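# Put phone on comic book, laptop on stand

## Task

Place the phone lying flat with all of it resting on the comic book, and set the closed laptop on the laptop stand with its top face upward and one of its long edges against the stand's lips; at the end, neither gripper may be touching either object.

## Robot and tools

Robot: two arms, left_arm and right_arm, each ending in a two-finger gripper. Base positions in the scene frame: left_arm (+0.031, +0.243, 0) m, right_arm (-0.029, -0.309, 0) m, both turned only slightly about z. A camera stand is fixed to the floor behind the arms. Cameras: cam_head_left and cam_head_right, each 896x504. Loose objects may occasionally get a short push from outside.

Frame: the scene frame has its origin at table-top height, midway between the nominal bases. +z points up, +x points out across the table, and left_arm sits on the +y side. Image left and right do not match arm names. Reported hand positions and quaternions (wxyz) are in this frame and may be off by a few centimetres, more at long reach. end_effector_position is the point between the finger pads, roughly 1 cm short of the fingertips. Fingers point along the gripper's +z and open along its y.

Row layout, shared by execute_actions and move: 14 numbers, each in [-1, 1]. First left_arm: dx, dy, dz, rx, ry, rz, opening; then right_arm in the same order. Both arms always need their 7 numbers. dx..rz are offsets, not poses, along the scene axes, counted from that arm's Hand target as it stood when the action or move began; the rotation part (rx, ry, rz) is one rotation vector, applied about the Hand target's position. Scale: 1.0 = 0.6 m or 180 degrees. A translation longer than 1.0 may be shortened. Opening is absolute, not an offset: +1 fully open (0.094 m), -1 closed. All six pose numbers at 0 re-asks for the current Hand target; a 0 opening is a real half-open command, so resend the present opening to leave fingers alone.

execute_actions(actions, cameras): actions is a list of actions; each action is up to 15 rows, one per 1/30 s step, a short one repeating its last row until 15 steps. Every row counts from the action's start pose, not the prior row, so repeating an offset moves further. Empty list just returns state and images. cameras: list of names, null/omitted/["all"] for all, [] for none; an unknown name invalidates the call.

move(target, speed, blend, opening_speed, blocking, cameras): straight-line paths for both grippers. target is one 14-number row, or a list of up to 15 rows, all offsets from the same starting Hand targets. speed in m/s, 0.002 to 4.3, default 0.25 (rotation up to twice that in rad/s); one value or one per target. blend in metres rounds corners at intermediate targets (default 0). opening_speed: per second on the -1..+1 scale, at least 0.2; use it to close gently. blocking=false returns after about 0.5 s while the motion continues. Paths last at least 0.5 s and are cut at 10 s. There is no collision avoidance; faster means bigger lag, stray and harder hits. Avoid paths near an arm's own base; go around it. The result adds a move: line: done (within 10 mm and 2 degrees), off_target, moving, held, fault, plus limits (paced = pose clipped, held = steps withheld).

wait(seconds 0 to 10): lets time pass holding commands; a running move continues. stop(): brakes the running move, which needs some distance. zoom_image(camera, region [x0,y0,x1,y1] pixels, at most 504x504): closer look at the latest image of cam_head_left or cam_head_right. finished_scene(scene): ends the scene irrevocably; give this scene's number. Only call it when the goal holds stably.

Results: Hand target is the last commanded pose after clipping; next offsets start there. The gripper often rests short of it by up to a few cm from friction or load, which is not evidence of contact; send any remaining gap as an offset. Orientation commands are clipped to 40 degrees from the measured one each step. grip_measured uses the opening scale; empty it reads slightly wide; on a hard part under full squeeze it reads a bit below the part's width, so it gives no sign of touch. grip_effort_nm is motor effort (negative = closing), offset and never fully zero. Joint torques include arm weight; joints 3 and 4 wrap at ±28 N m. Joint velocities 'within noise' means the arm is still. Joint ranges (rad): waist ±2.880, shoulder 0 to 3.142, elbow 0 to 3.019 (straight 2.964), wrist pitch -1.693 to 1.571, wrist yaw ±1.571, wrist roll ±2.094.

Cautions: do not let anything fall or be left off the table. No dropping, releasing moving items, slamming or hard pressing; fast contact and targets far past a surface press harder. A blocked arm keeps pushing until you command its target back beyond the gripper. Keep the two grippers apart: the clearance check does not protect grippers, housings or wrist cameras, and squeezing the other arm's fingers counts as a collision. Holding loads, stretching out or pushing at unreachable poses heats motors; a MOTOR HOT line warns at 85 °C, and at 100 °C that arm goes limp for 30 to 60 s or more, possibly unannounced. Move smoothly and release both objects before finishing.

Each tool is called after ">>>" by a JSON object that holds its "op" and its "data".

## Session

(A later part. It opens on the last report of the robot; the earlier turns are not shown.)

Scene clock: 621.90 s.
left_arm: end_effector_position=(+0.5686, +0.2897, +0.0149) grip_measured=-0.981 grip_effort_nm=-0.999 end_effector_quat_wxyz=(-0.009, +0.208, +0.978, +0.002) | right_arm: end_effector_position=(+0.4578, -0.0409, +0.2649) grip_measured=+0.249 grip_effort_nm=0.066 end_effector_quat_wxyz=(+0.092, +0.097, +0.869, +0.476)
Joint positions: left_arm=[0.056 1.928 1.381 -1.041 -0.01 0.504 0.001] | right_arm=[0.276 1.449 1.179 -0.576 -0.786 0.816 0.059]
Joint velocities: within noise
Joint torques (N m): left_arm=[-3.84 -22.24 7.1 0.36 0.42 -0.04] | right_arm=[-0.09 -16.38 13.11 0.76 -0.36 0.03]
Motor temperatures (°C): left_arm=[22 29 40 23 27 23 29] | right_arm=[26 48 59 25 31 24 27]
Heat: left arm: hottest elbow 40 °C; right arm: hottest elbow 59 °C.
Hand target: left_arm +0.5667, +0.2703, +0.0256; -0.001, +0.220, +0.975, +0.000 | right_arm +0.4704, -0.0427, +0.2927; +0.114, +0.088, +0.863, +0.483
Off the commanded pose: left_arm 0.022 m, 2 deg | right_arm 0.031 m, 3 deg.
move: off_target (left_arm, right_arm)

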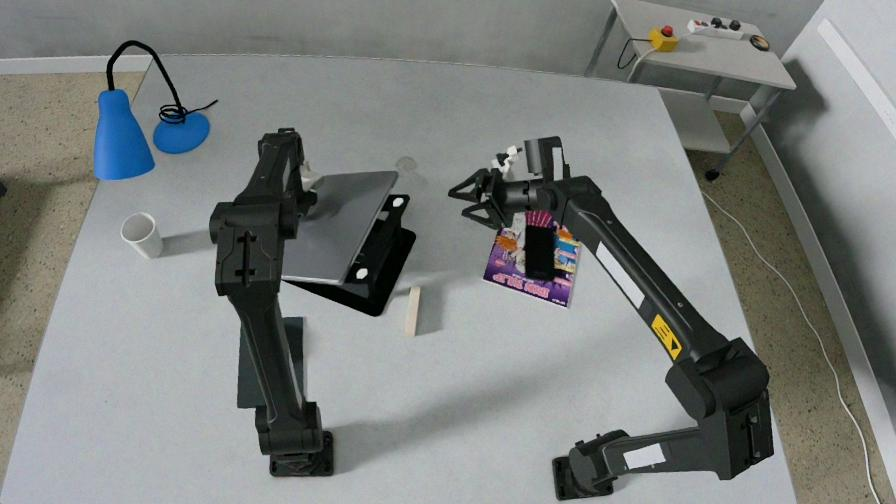

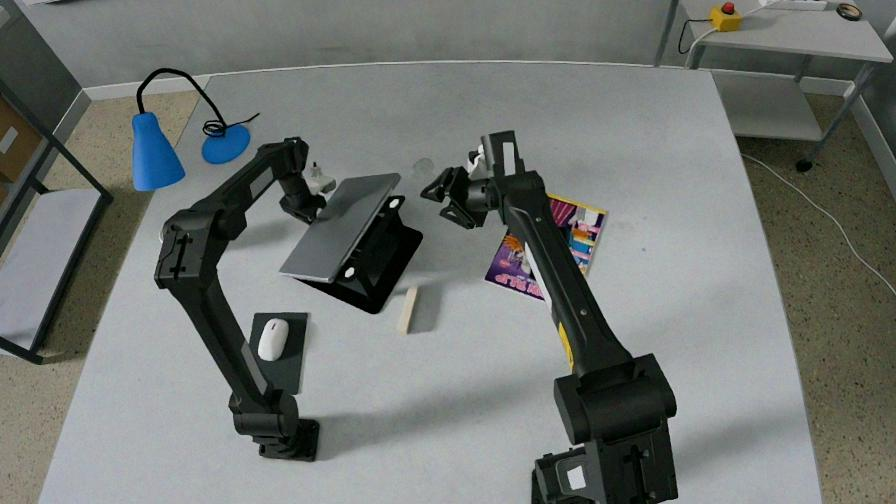

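>>> {"op": "move", "data": {"target": [-0.02,-0.045,0.002,0,0,0,-1,0,0,0,0,0,0,0.25], "speed": 0.06}}

>>> {"op": "zoom_image", "data": {"camera": "cam_head_right", "region": [270, 160, 370, 290]}}

>>> {"op": "zoom_image", "data": {"camera": "cam_head_left", "region": [230, 150, 410, 330]}}

Scene clock: 625.70 s.
left_arm: end_effector_position=(+0.5655, +0.2876, +0.0193) grip_measured=-0.981 grip_effort_nm=-0.994 end_effector_quat_wxyz=(+0.003, +0.190, +0.982, +0.014) | right_arm: end_effector_position=(+0.4578, -0.0409, +0.2649) grip_measured=+0.249 grip_effort_nm=0.066 end_effector_quat_wxyz=(+0.092, +0.097, +0.869, +0.476)
Joint positions: left_arm=[0.047 1.899 1.348 -1.007 -0.027 0.459 0.001] | right_arm=[0.276 1.449 1.179 -0.576 -0.786 0.816 0.059]
Joint velocities: within noise
Joint torques (N m): left_arm=[-7 -21.07 6.08 -0.23 0.98 -0.07] | right_arm=[-0.09 -16.38 13.09 0.77 -0.36 0.02]
Motor temperatures (°C): left_arm=[22 29 40 23 27 23 29] | right_arm=[26 48 59 25 31 24 27]
Heat: left arm: hottest elbow 40 °C; right arm: hottest elbow 59 °C.
Hand target: left_arm +0.5547, +0.2431, +0.0269; +0.000, +0.220, +0.975, -0.001 | right_arm +0.4704, -0.0427, +0.2927; +0.114, +0.088, +0.863, +0.483
Off the commanded pose: left_arm 0.046 m, 4 deg | right_arm 0.031 m, 3 deg.
move: off_target (left_arm, right_arm)

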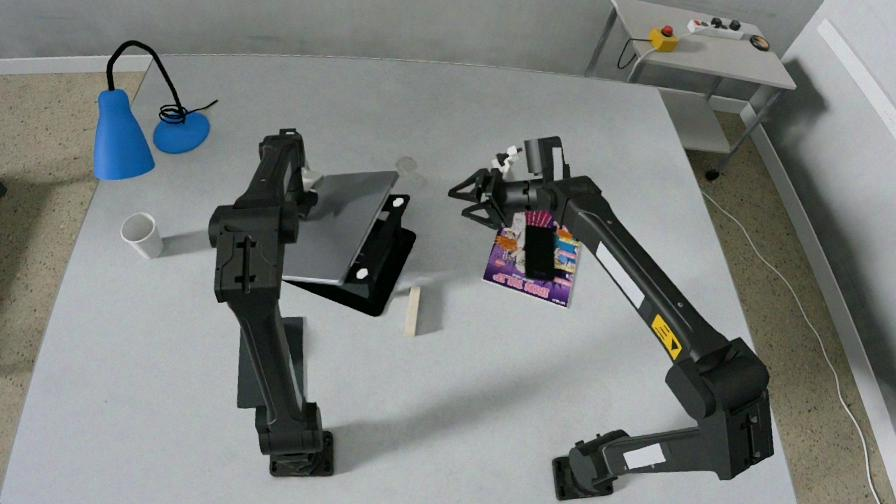

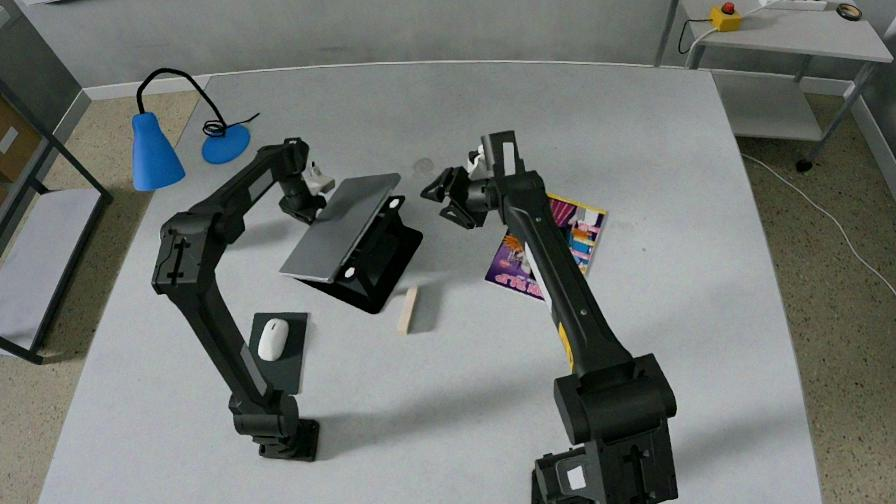

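Scaled by 3.877.

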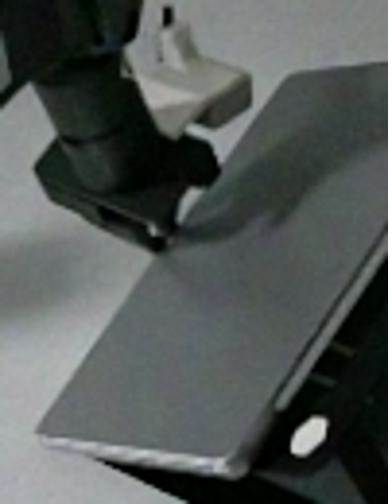

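Scaled by 2.800.

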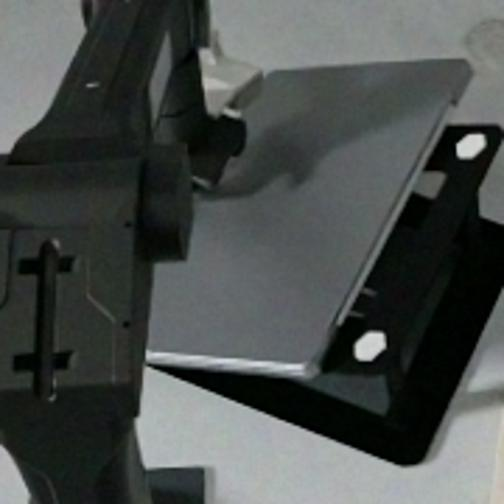

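>>> {"op": "move", "data": {"target": [-0.025,-0.06,0.0,0,0,0,-1,0,0,0,0,0,0,0.25], "speed": 0.06}}

>>> {"op": "zoom_image", "data": {"camera": "cam_head_right", "region": [270, 160, 370, 290]}}

>>> {"op": "zoom_image", "data": {"camera": "cam_head_left", "region": [230, 150, 410, 330]}}

Scene clock: 633.37 s.
left_arm: end_effector_position=(+0.5490, +0.2429, +0.0189) grip_measured=-0.981 grip_effort_nm=-0.989 end_effector_quat_wxyz=(-0.003, +0.199, +0.980, +0.013) | right_arm: end_effector_position=(+0.4578, -0.0409, +0.2649) grip_measured=+0.249 grip_effort_nm=0.061 end_effector_quat_wxyz=(+0.092, +0.097, +0.869, +0.476)
Joint positions: left_arm=[-0.037 1.866 1.296 -1.001 -0.027 0.394 0.001] | right_arm=[0.276 1.449 1.179 -0.576 -0.786 0.816 0.059]
Joint velocities: within noise
Joint torques (N m): left_arm=[-5.83 -20.66 6.67 -0.09 1.08 -0.13] | right_arm=[-0.15 -16.38 13.11 0.76 -0.36 0.02]
Motor temperatures (°C): left_arm=[22 29 40 23 27 23 29] | right_arm=[26 48 59 25 31 24 27]
Heat: left arm: hottest elbow 40 °C; right arm: hottest elbow 59 °C.
Hand target: left_arm +0.5397, +0.2072, +0.0268; +0.000, +0.220, +0.975, -0.001 | right_arm +0.4704, -0.0427, +0.2927; +0.114, +0.088, +0.863, +0.483
Off the commanded pose: left_arm 0.038 m, 3 deg | right_arm 0.031 m, 3 deg.
move: off_target (left_arm, right_arm)

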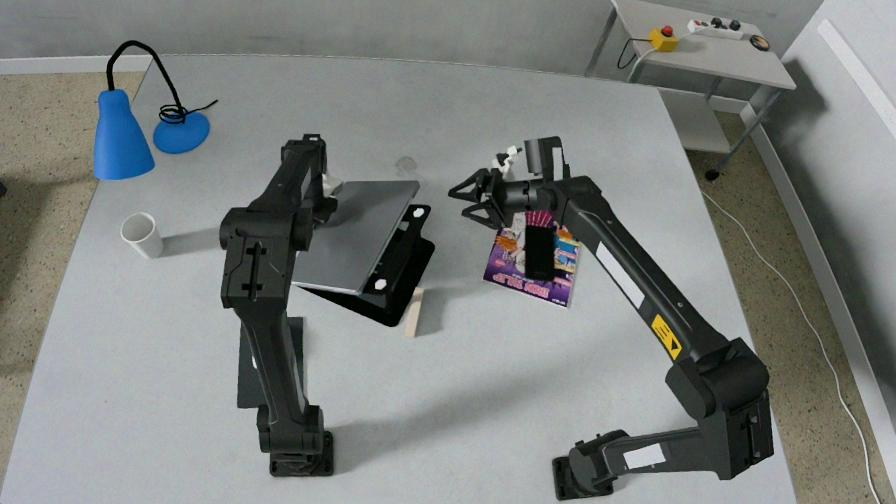

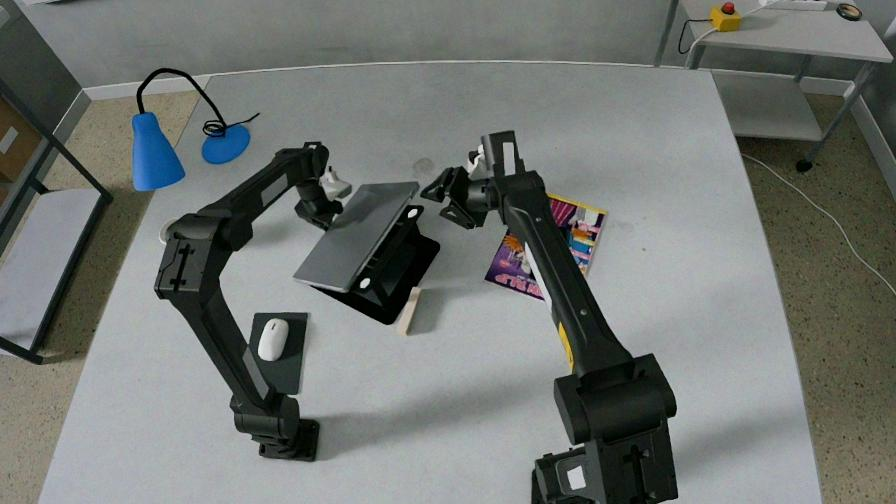

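Scaled by 3.877.

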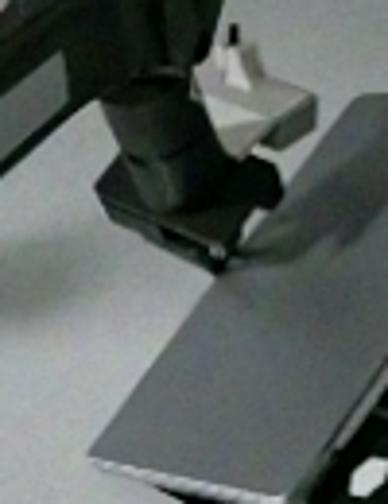

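Scaled by 2.800.

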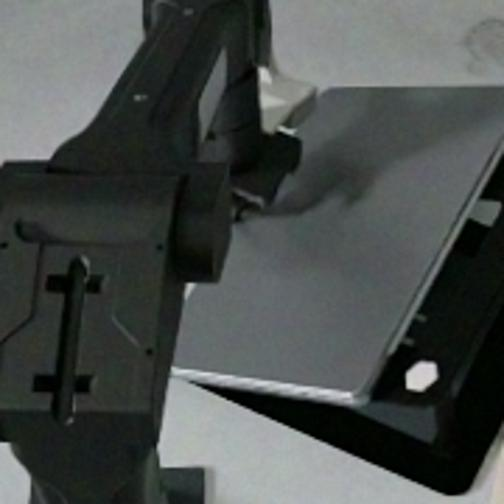

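>>> {"op": "move", "data": {"target": [[0.005,0.08,0.0,0,0,0,-1,0,0,0,0,0,0,0.25],[0.005,0.12,0.15,0,0,0,-1,0,0,0,0,0,0,0.25],[-0.4,0.25,0.4,0,0,0,-1,0,0,0,0,0,0,0.25]], "speed": 0.2}}

>>> {"op": "zoom_image", "data": {"camera": "cam_head_right", "region": [280, 160, 440, 320]}}

>>> {"op": "zoom_image", "data": {"camera": "cam_head_left", "region": [270, 160, 440, 330]}}

Scene clock: 644.67 s.
left_arm: end_effector_position=(+0.3050, +0.3553, +0.2667) grip_measured=-0.981 grip_effort_nm=-0.989 end_effector_quat_wxyz=(+0.001, +0.222, +0.975, +0.003) | right_arm: end_effector_position=(+0.4578, -0.0409, +0.2649) grip_measured=+0.249 grip_effort_nm=0.066 end_effector_quat_wxyz=(+0.092, +0.097, +0.869, +0.476)
Joint positions: left_arm=[0.36 1.108 1.147 -1.604 -0.003 0.837 0.001] | right_arm=[0.276 1.449 1.179 -0.576 -0.786 0.816 0.059]
Joint velocities: within noise
Joint torques (N m): left_arm=[0.03 -8.23 9.72 -0.01 0.14 0.08] | right_arm=[-0.15 -16.38 13.09 0.75 -0.36 0.02]
Motor temperatures (°C): left_arm=[22 29 40 23 28 23 29] | right_arm=[26 48 58 25 31 24 27]
Heat: left arm: hottest elbow 40 °C; right arm: hottest elbow 58 °C.
Hand target: left_arm +0.2997, +0.3572, +0.2668; -0.001, +0.220, +0.975, +0.000 | right_arm +0.4704, -0.0427, +0.2927; +0.114, +0.088, +0.863, +0.483
Off the commanded pose: left_arm 0.006 m, 1 deg | right_arm 0.031 m, 3 deg.
move: off_target (right_arm)

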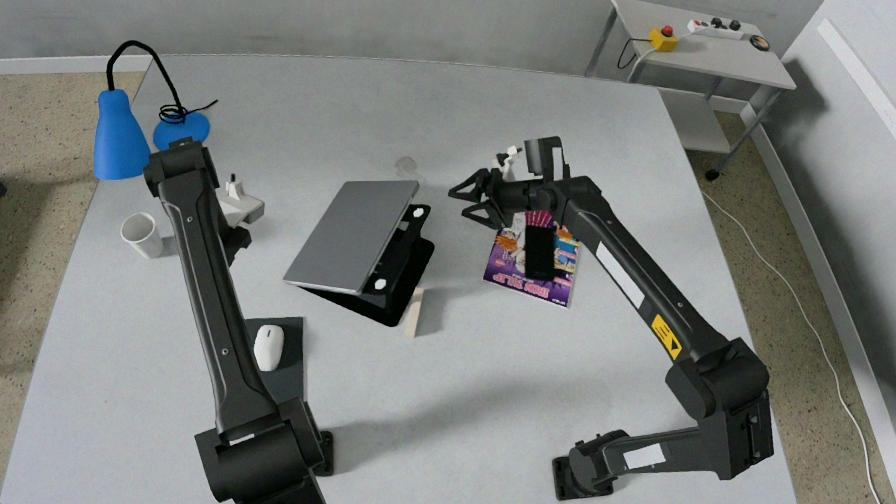

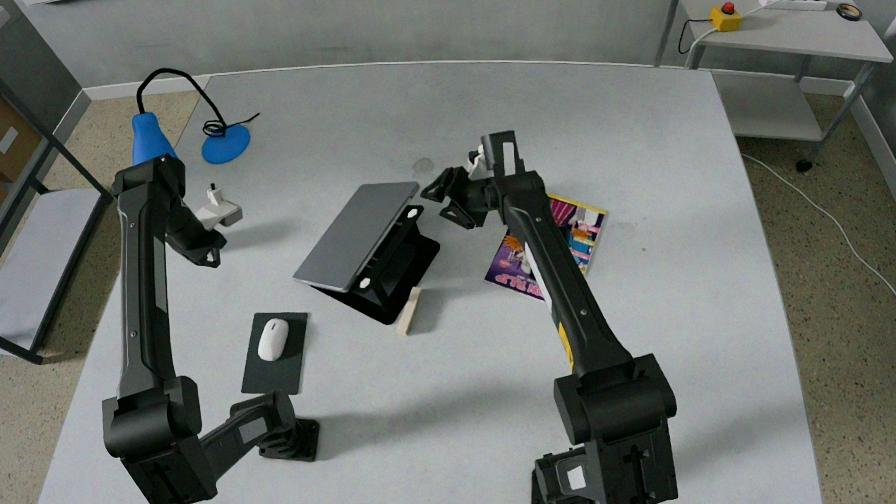

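Scaled by 3.150.

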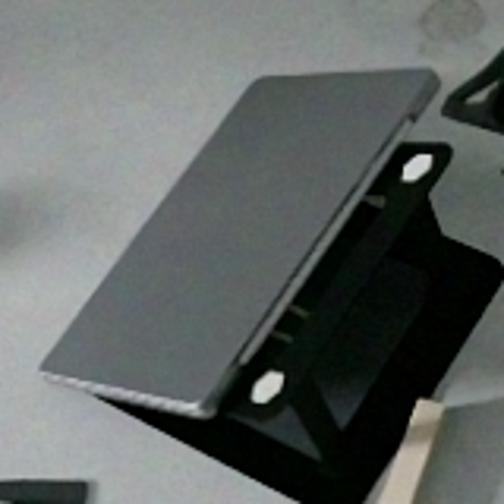

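Scaled by 2.965.

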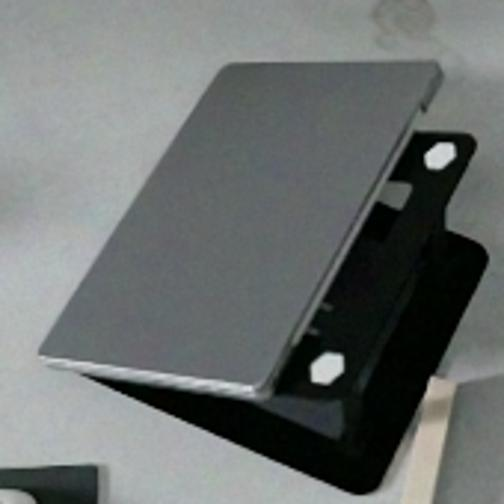

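>>> {"op": "zoom_image", "data": {"camera": "cam_head_left", "region": [280, 175, 350, 285]}}

>>> {"op": "zoom_image", "data": {"camera": "cam_head_right", "region": [288, 180, 368, 290]}}

Scaled by 4.582.

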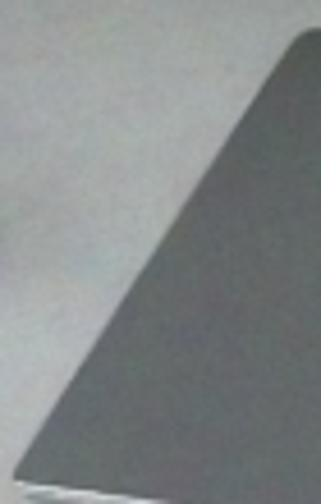

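Scaled by 4.582.

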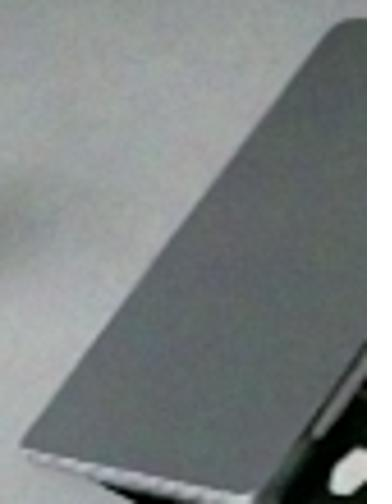

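>>> {"op": "move", "data": {"target": [0,0,0,0,0,0,0,-0.005,0.035,-0.145,0,0,0,-1], "speed": 0.15}}

>>> {"op": "zoom_image", "data": {"camera": "cam_head_right", "region": [310, 140, 490, 320]}}

>>> {"op": "zoom_image", "data": {"camera": "cam_head_left", "region": [310, 140, 490, 320]}}

Scene clock: 679.40 s.
left_arm: end_effector_position=(+0.3049, +0.3552, +0.2667) grip_measured=-0.002 grip_effort_nm=0.125 end_effector_quat_wxyz=(+0.001, +0.223, +0.975, +0.003) | right_arm: end_effector_position=(+0.4688, -0.0276, +0.2189) grip_measured=-0.991 grip_effort_nm=-0.491 end_effector_quat_wxyz=(+0.123, +0.086, +0.862, +0.485)
Joint positions: left_arm=[0.36 1.108 1.147 -1.605 -0.003 0.838 0.047] | right_arm=[0.3 1.506 1.086 -0.338 -0.758 0.843 0]
Joint velocities: within noise
Joint torques (N m): left_arm=[-0.73 -7.88 9.73 -0.01 0.15 0.11] | right_arm=[1.38 -15.09 8.42 1.81 -0.19 0.16]
Motor temperatures (°C): left_arm=[22 28 39 23 27 23 29] | right_arm=[26 47 58 25 30 23 26]
Heat: left arm: hottest elbow 39 °C; right arm: hottest elbow 58 °C.
Hand target: left_arm +0.2996, +0.3571, +0.2668; -0.001, +0.220, +0.975, -0.001 | right_arm +0.4674, -0.0216, +0.2058; +0.114, +0.088, +0.863, +0.483
Off the commanded pose: left_arm 0.006 m, 1 deg | right_arm 0.015 m, 1 deg.
move: off_target (right_arm)

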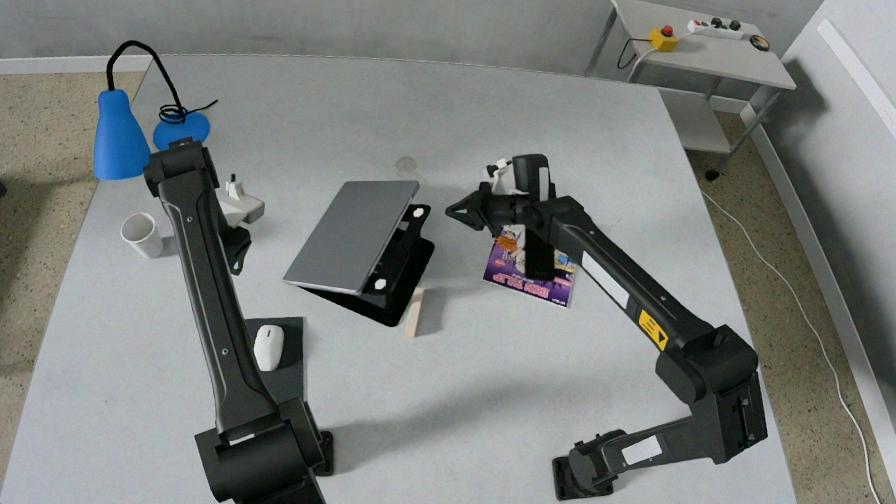

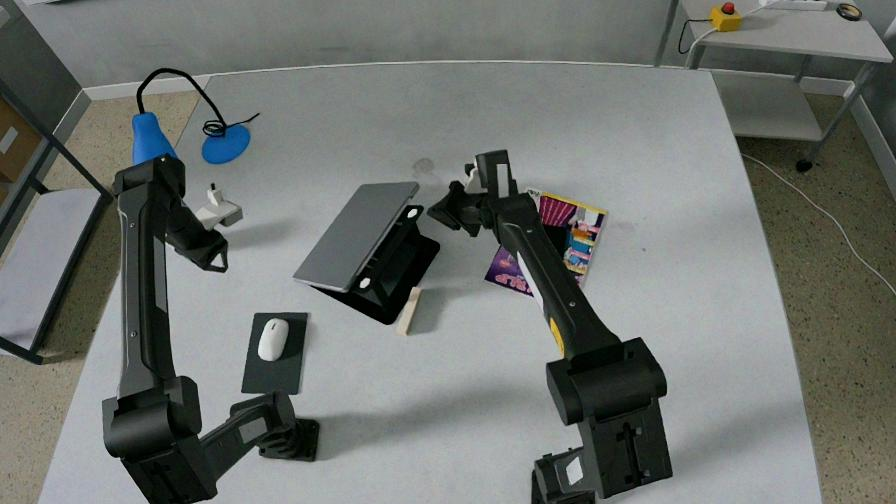

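Scaled by 2.800.

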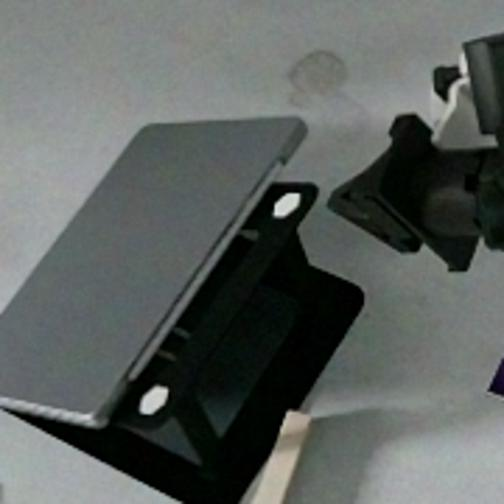

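Scaled by 2.800.

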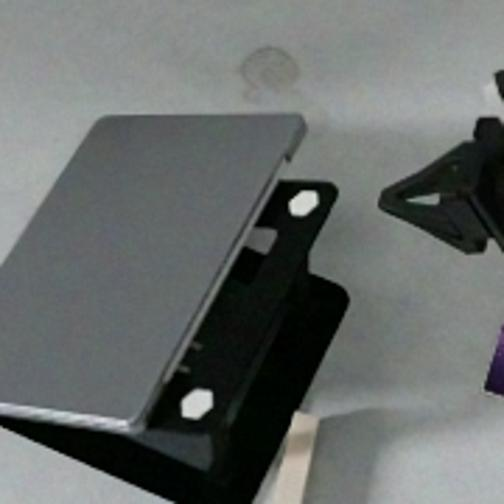

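>>> {"op": "move", "data": {"target": [0,0,0,0,0,0,0,-0.07,0.1,-0.08,0,0,0,-1], "speed": 0.12}}

>>> {"op": "zoom_image", "data": {"camera": "cam_head_right", "region": [310, 140, 490, 320]}}

>>> {"op": "zoom_image", "data": {"camera": "cam_head_left", "region": [310, 140, 490, 320]}}

Scene clock: 689.47 s.
left_arm: end_effector_position=(+0.3049, +0.3552, +0.2667) grip_measured=-0.002 grip_effort_nm=0.129 end_effector_quat_wxyz=(+0.001, +0.223, +0.975, +0.003) | right_arm: end_effector_position=(+0.4290, +0.0348, +0.1766) grip_measured=-0.991 grip_effort_nm=-0.486 end_effector_quat_wxyz=(+0.127, +0.083, +0.859, +0.488)
Joint positions: left_arm=[0.36 1.108 1.147 -1.605 -0.003 0.838 0.047] | right_arm=[0.457 1.524 0.96 -0.096 -0.642 0.978 0]
Joint velocities: within noise
Joint torques (N m): left_arm=[-0.03 -8.23 9.42 -0.14 0.11 0.08] | right_arm=[1.2 -13.92 7.57 1.91 -0.12 0.12]
Motor temperatures (°C): left_arm=[22 28 39 23 27 23 28] | right_arm=[26 47 58 25 29 23 26]
Heat: left arm: hottest elbow 39 °C; right arm: hottest elbow 58 °C.
Hand target: left_arm +0.2996, +0.3571, +0.2668; -0.001, +0.220, +0.975, -0.001 | right_arm +0.4255, +0.0384, +0.1579; +0.115, +0.088, +0.863, +0.483
Off the commanded pose: left_arm 0.006 m, 1 deg | right_arm 0.020 m, 2 deg.
move: off_target (right_arm)

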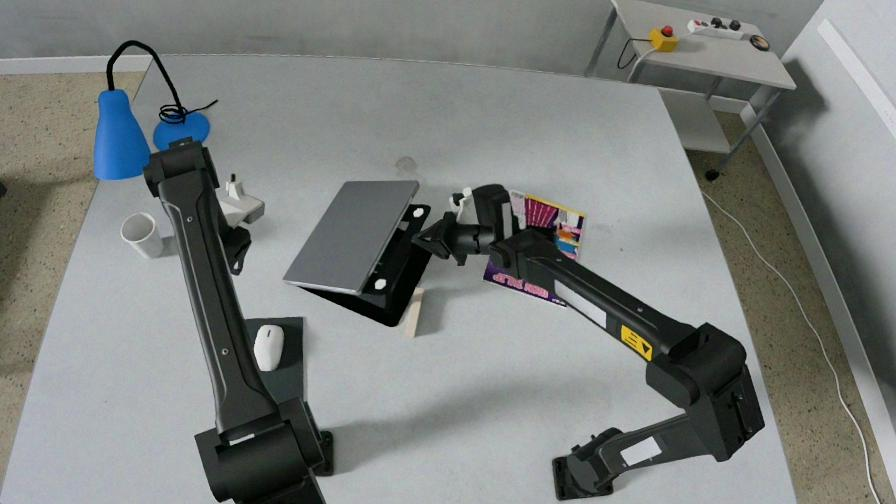

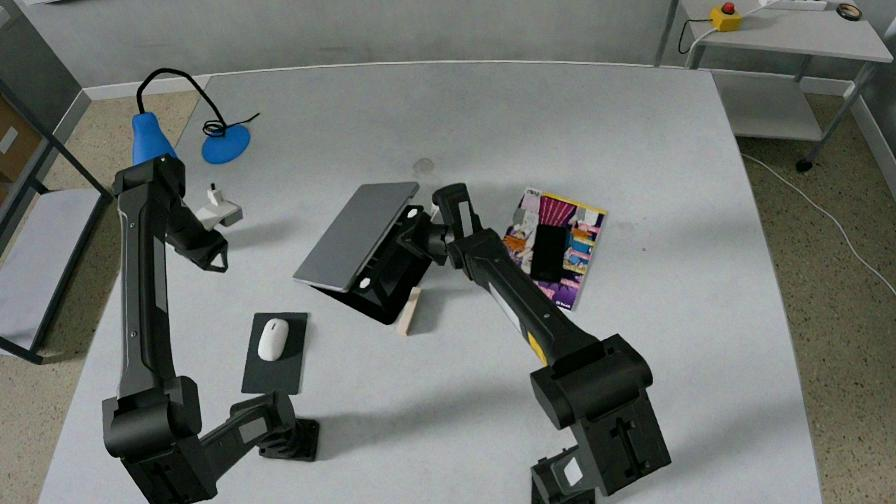

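Scaled by 2.800.

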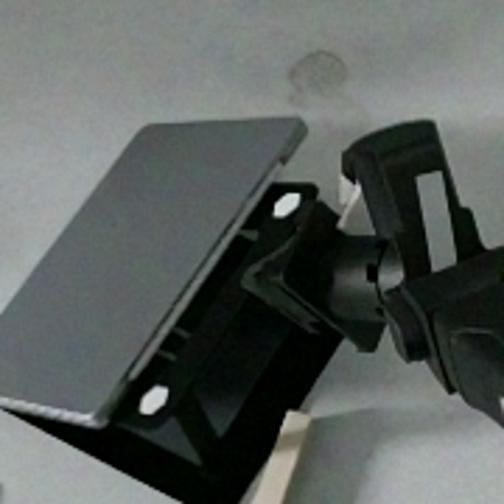

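Scaled by 2.800.

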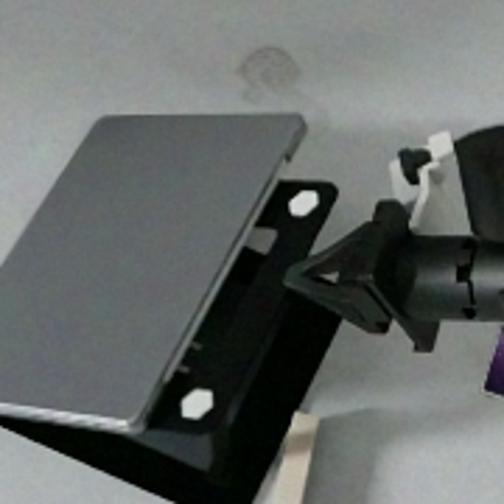

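>>> {"op": "move", "data": {"target": [0,0,0,0,0,0,0,0,0.01,-0.038,0,0,0,-1], "speed": 0.08}}

>>> {"op": "zoom_image", "data": {"camera": "cam_head_right", "region": [310, 140, 490, 320]}}

>>> {"op": "zoom_image", "data": {"camera": "cam_head_left", "region": [310, 140, 490, 320]}}

Scene clock: 695.30 s.
left_arm: end_effector_position=(+0.3049, +0.3552, +0.2667) grip_measured=-0.002 grip_effort_nm=0.129 end_effector_quat_wxyz=(+0.001, +0.223, +0.975, +0.003) | right_arm: end_effector_position=(+0.4318, +0.0400, +0.1607) grip_measured=-0.991 grip_effort_nm=-0.481 end_effector_quat_wxyz=(+0.133, +0.082, +0.857, +0.492)
Joint positions: left_arm=[0.36 1.108 1.147 -1.605 -0.003 0.838 0.047] | right_arm=[0.465 1.56 0.943 -0.023 -0.634 0.987 0]
Joint velocities: within noise
Joint torques (N m): left_arm=[0.03 -8.64 9.76 -0.03 0.13 0.11] | right_arm=[1.44 -13.45 7.09 1.84 -0.09 0.12]
Motor temperatures (°C): left_arm=[22 28 39 23 27 23 28] | right_arm=[26 47 57 25 29 23 26]
Heat: left arm: hottest elbow 39 °C; right arm: hottest elbow 57 °C.
Hand target: left_arm +0.2996, +0.3571, +0.2668; -0.001, +0.220, +0.975, -0.001 | right_arm +0.4254, +0.0445, +0.1351; +0.115, +0.088, +0.863, +0.483
Off the commanded pose: left_arm 0.006 m, 1 deg | right_arm 0.027 m, 2 deg.
move: off_target (right_arm)

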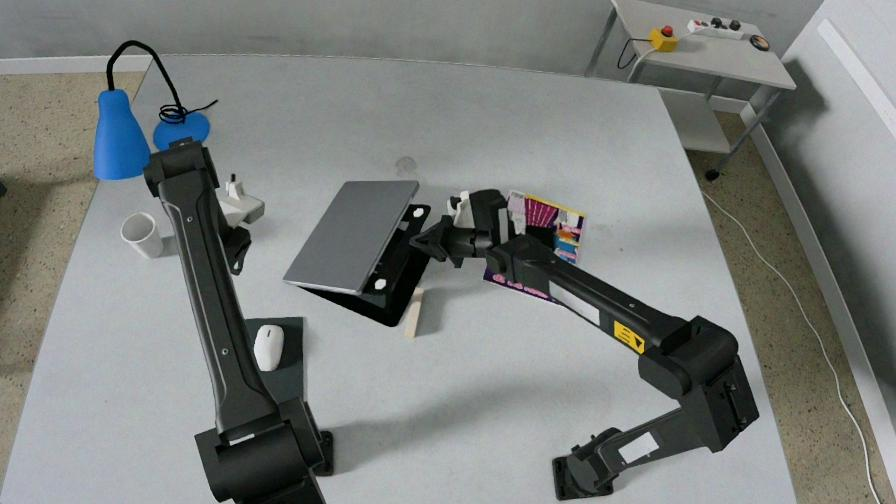

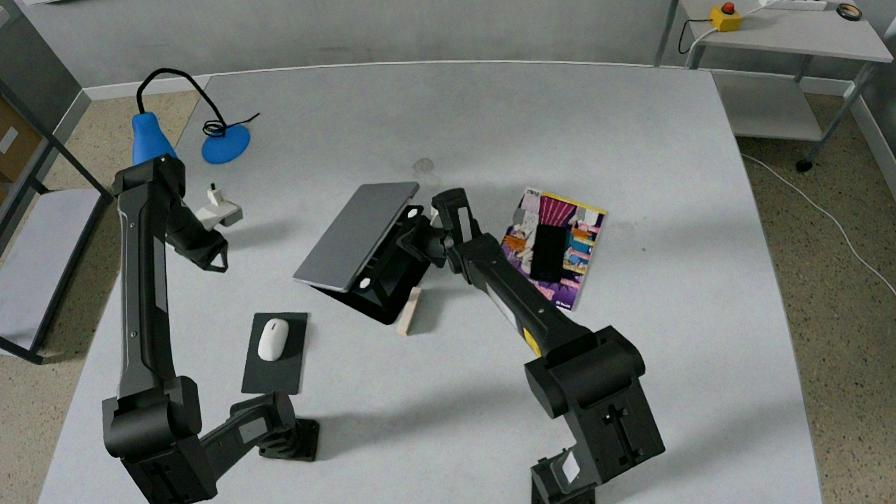

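Scaled by 2.800.

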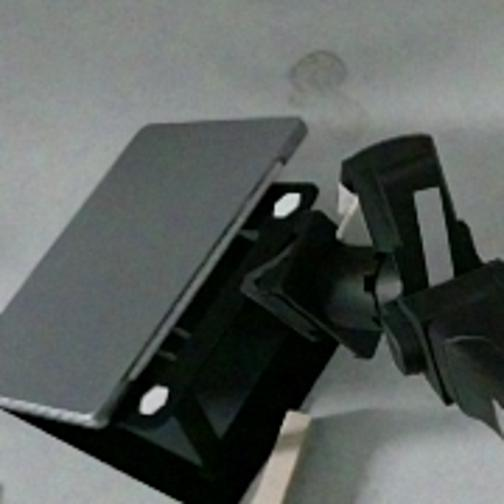

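Scaled by 2.800.

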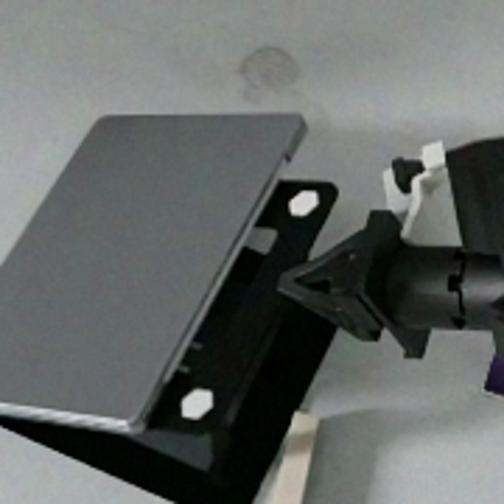

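>>> {"op": "move", "data": {"target": [[0,0,0,0,0,0,0,0.0,0.05,0.0,0,0,0,-1],[0,0,0,0,0,0,0,0.01,0.06,-0.03,0,0,0,-1]], "speed": 0.06}}

>>> {"op": "zoom_image", "data": {"camera": "cam_head_right", "region": [310, 140, 490, 320]}}

>>> {"op": "zoom_image", "data": {"camera": "cam_head_left", "region": [310, 140, 490, 320]}}

Scene clock: 704.57 s.
left_arm: end_effector_position=(+0.3049, +0.3552, +0.2667) grip_measured=-0.002 grip_effort_nm=0.129 end_effector_quat_wxyz=(+0.001, +0.223, +0.975, +0.003) | right_arm: end_effector_position=(+0.4275, +0.0717, +0.1510) grip_measured=-0.991 grip_effort_nm=-0.481 end_effector_quat_wxyz=(+0.135, +0.080, +0.852, +0.500)
Joint positions: left_arm=[0.36 1.108 1.147 -1.605 -0.003 0.838 0.047] | right_arm=[0.527 1.606 0.949 0.063 -0.593 1.041 0]
Joint velocities: within noise
Joint torques (N m): left_arm=[-0.85 -8.29 9.81 0.02 0.08 0.08] | right_arm=[1.26 -11.34 9.29 1.25 0.15 0.05]
Motor temperatures (°C): left_arm=[22 28 39 23 27 23 28] | right_arm=[26 47 56 25 29 23 26]
Heat: left arm: hottest elbow 39 °C; right arm: hottest elbow 56 °C.
Hand target: left_arm +0.2996, +0.3571, +0.2668; -0.001, +0.220, +0.975, -0.001 | right_arm +0.4314, +0.0803, +0.1170; +0.114, +0.088, +0.863, +0.483
Off the commanded pose: left_arm 0.006 m, 1 deg | right_arm 0.035 m, 3 deg.
move: off_target (right_arm)

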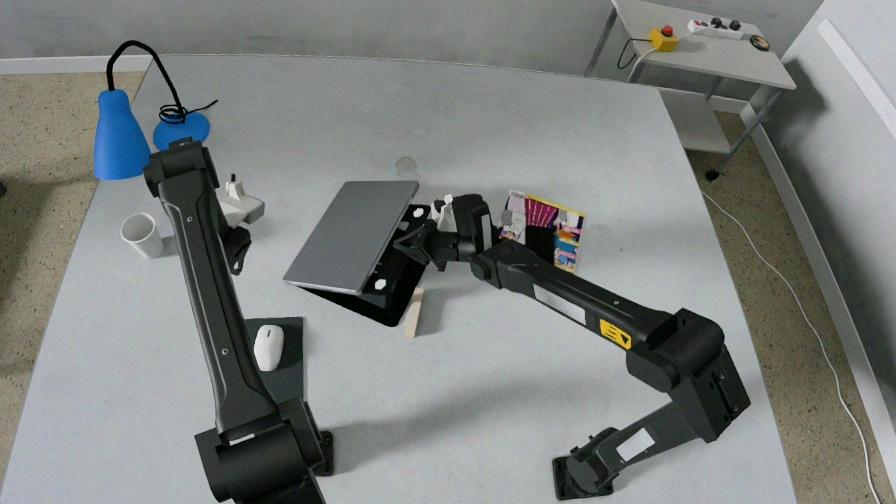

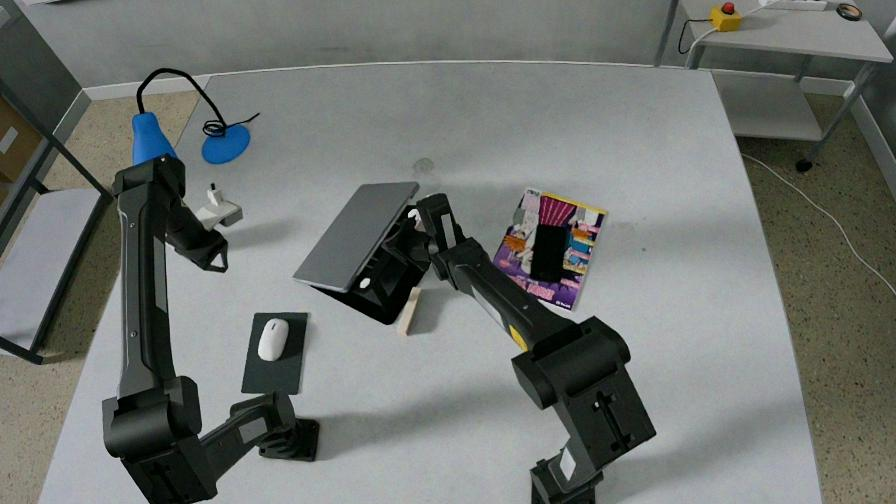

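Scaled by 2.800.

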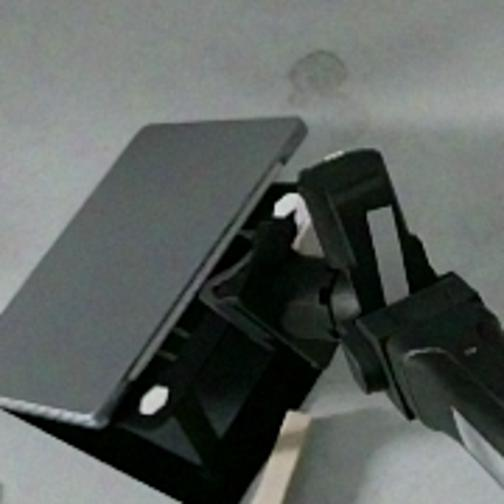

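Scaled by 2.800.

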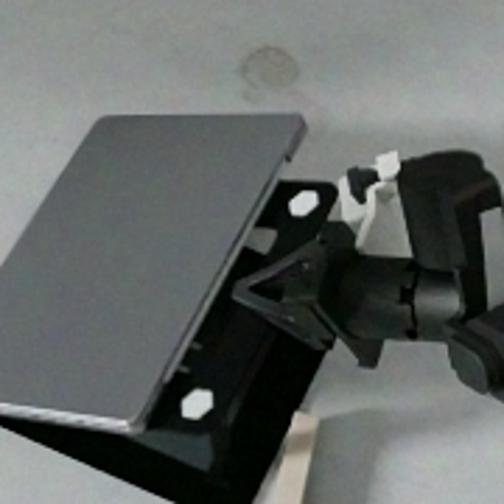

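>>> {"op": "move", "data": {"target": [0,0,0,0,0,0,0,0.012,0.038,0.008,0,0,0,-1], "speed": 0.05}}

>>> {"op": "zoom_image", "data": {"camera": "cam_head_right", "region": [290, 140, 470, 320]}}

>>> {"op": "zoom_image", "data": {"camera": "cam_head_left", "region": [280, 140, 460, 320]}}

Scene clock: 709.80 s.
left_arm: end_effector_position=(+0.3049, +0.3552, +0.2667) grip_measured=-0.002 grip_effort_nm=0.125 end_effector_quat_wxyz=(+0.001, +0.223, +0.975, +0.003) | right_arm: end_effector_position=(+0.4350, +0.0915, +0.1490) grip_measured=-0.991 grip_effort_nm=-0.476 end_effector_quat_wxyz=(+0.134, +0.083, +0.853, +0.498)
Joint positions: left_arm=[0.36 1.108 1.147 -1.605 -0.003 0.838 0.047] | right_arm=[0.556 1.646 0.995 0.064 -0.565 1.063 0]
Joint velocities: within noise
Joint torques (N m): left_arm=[-0.32 -8.35 9.92 -0.14 0.18 0.11] | right_arm=[1.61 -12.69 10.17 0.81 0.1 0.07]
Motor temperatures (°C): left_arm=[22 28 39 23 27 23 28] | right_arm=[26 46 55 25 29 23 26]
Heat: left arm: hottest elbow 39 °C; right arm: hottest elbow 55 °C.
Hand target: left_arm +0.2996, +0.3571, +0.2668; -0.001, +0.220, +0.975, -0.001 | right_arm +0.4386, +0.1033, +0.1219; +0.115, +0.088, +0.863, +0.483
Off the commanded pose: left_arm 0.006 m, 1 deg | right_arm 0.030 m, 3 deg.
move: off_target (right_arm)

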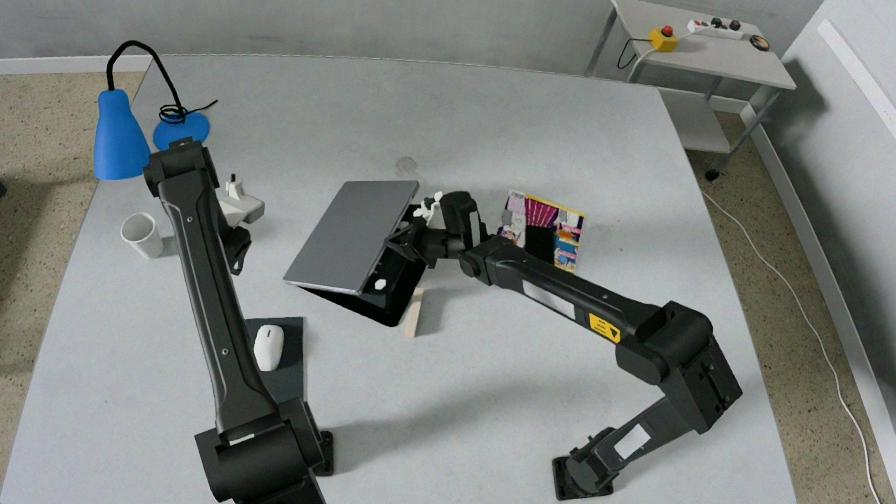

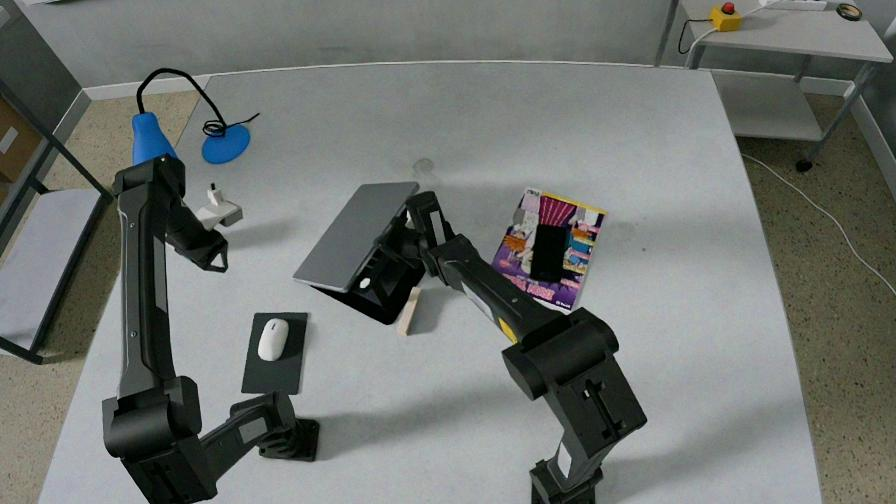

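Scaled by 2.800.

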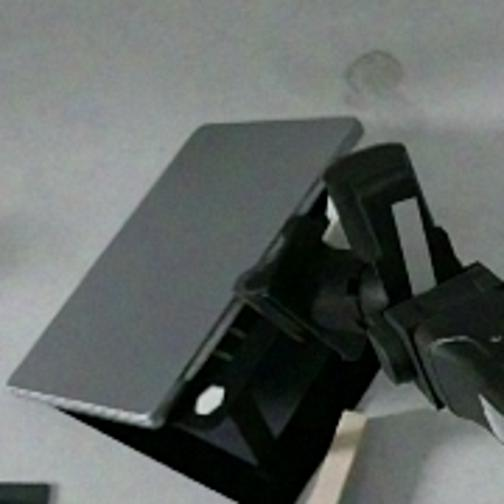

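Scaled by 2.800.

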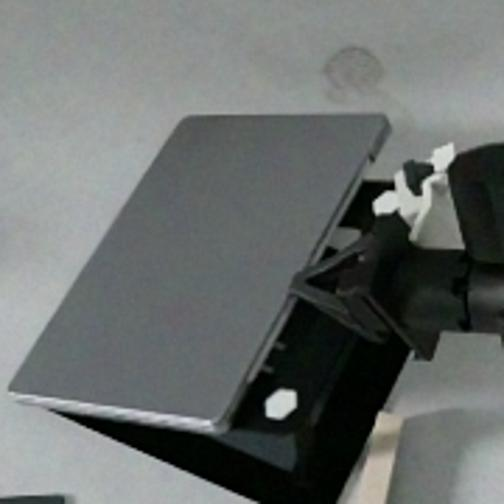

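>>> {"op": "move", "data": {"target": [0,0,0,0,0,0,0,0.013,0.038,0.0,0,0,0,-1], "speed": 0.05}}

>>> {"op": "zoom_image", "data": {"camera": "cam_head_right", "region": [290, 140, 470, 320]}}

>>> {"op": "zoom_image", "data": {"camera": "cam_head_left", "region": [280, 140, 460, 320]}}

Scene clock: 713.07 s.
left_arm: end_effector_position=(+0.3049, +0.3552, +0.2667) grip_measured=-0.002 grip_effort_nm=0.129 end_effector_quat_wxyz=(+0.001, +0.223, +0.975, +0.003) | right_arm: end_effector_position=(+0.4419, +0.1125, +0.1453) grip_measured=-0.991 grip_effort_nm=-0.476 end_effector_quat_wxyz=(+0.133, +0.085, +0.854, +0.495)
Joint positions: left_arm=[0.36 1.108 1.147 -1.605 -0.003 0.838 0.047] | right_arm=[0.585 1.69 1.044 0.062 -0.537 1.081 0]
Joint velocities: within noise
Joint torques (N m): left_arm=[-0.44 -8.7 9.62 -0.05 0.14 0.11] | right_arm=[1.61 -13.74 10.89 0.72 -0.07 0.11]
Motor temperatures (°C): left_arm=[22 28 39 23 27 23 28] | right_arm=[26 46 55 25 28 23 26]
Heat: left arm: hottest elbow 39 °C; right arm: hottest elbow 55 °C.
Hand target: left_arm +0.2996, +0.3571, +0.2668; -0.001, +0.220, +0.975, -0.001 | right_arm +0.4465, +0.1260, +0.1219; +0.115, +0.088, +0.863, +0.483
Off the commanded pose: left_arm 0.006 m, 1 deg | right_arm 0.027 m, 3 deg.
move: off_target (right_arm)

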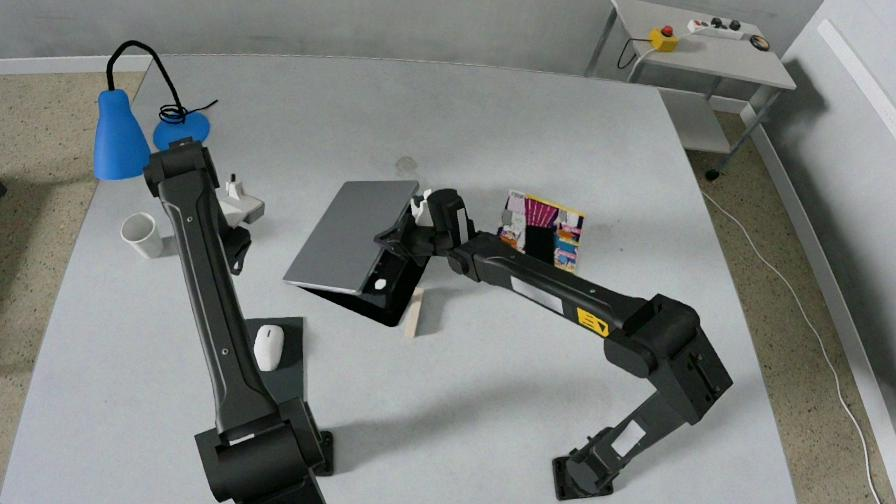

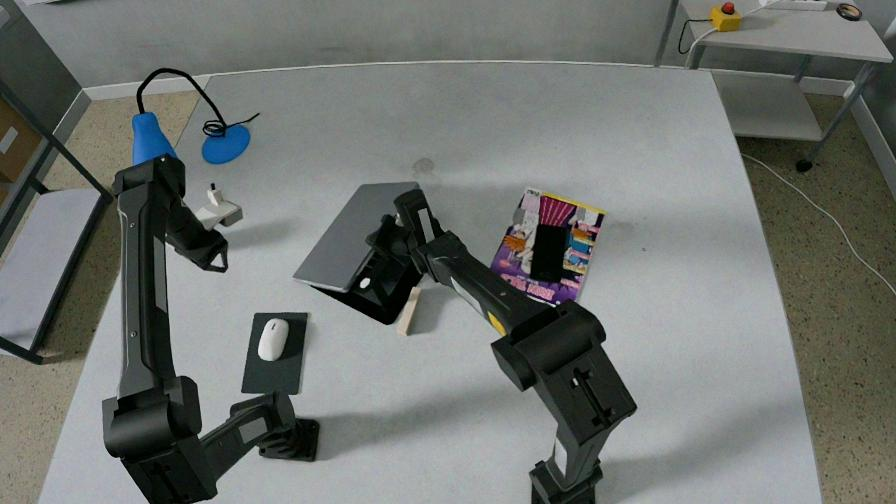

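Scaled by 2.800.

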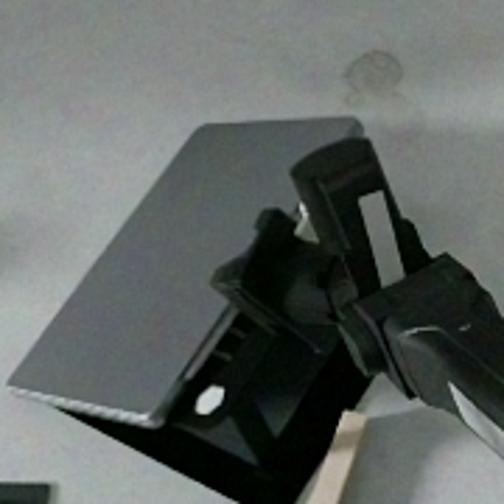

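Scaled by 2.800.

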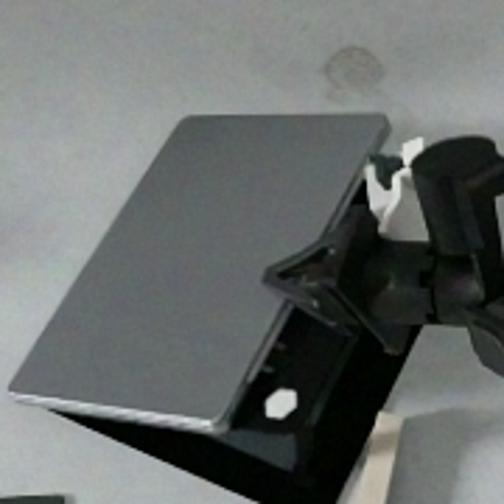

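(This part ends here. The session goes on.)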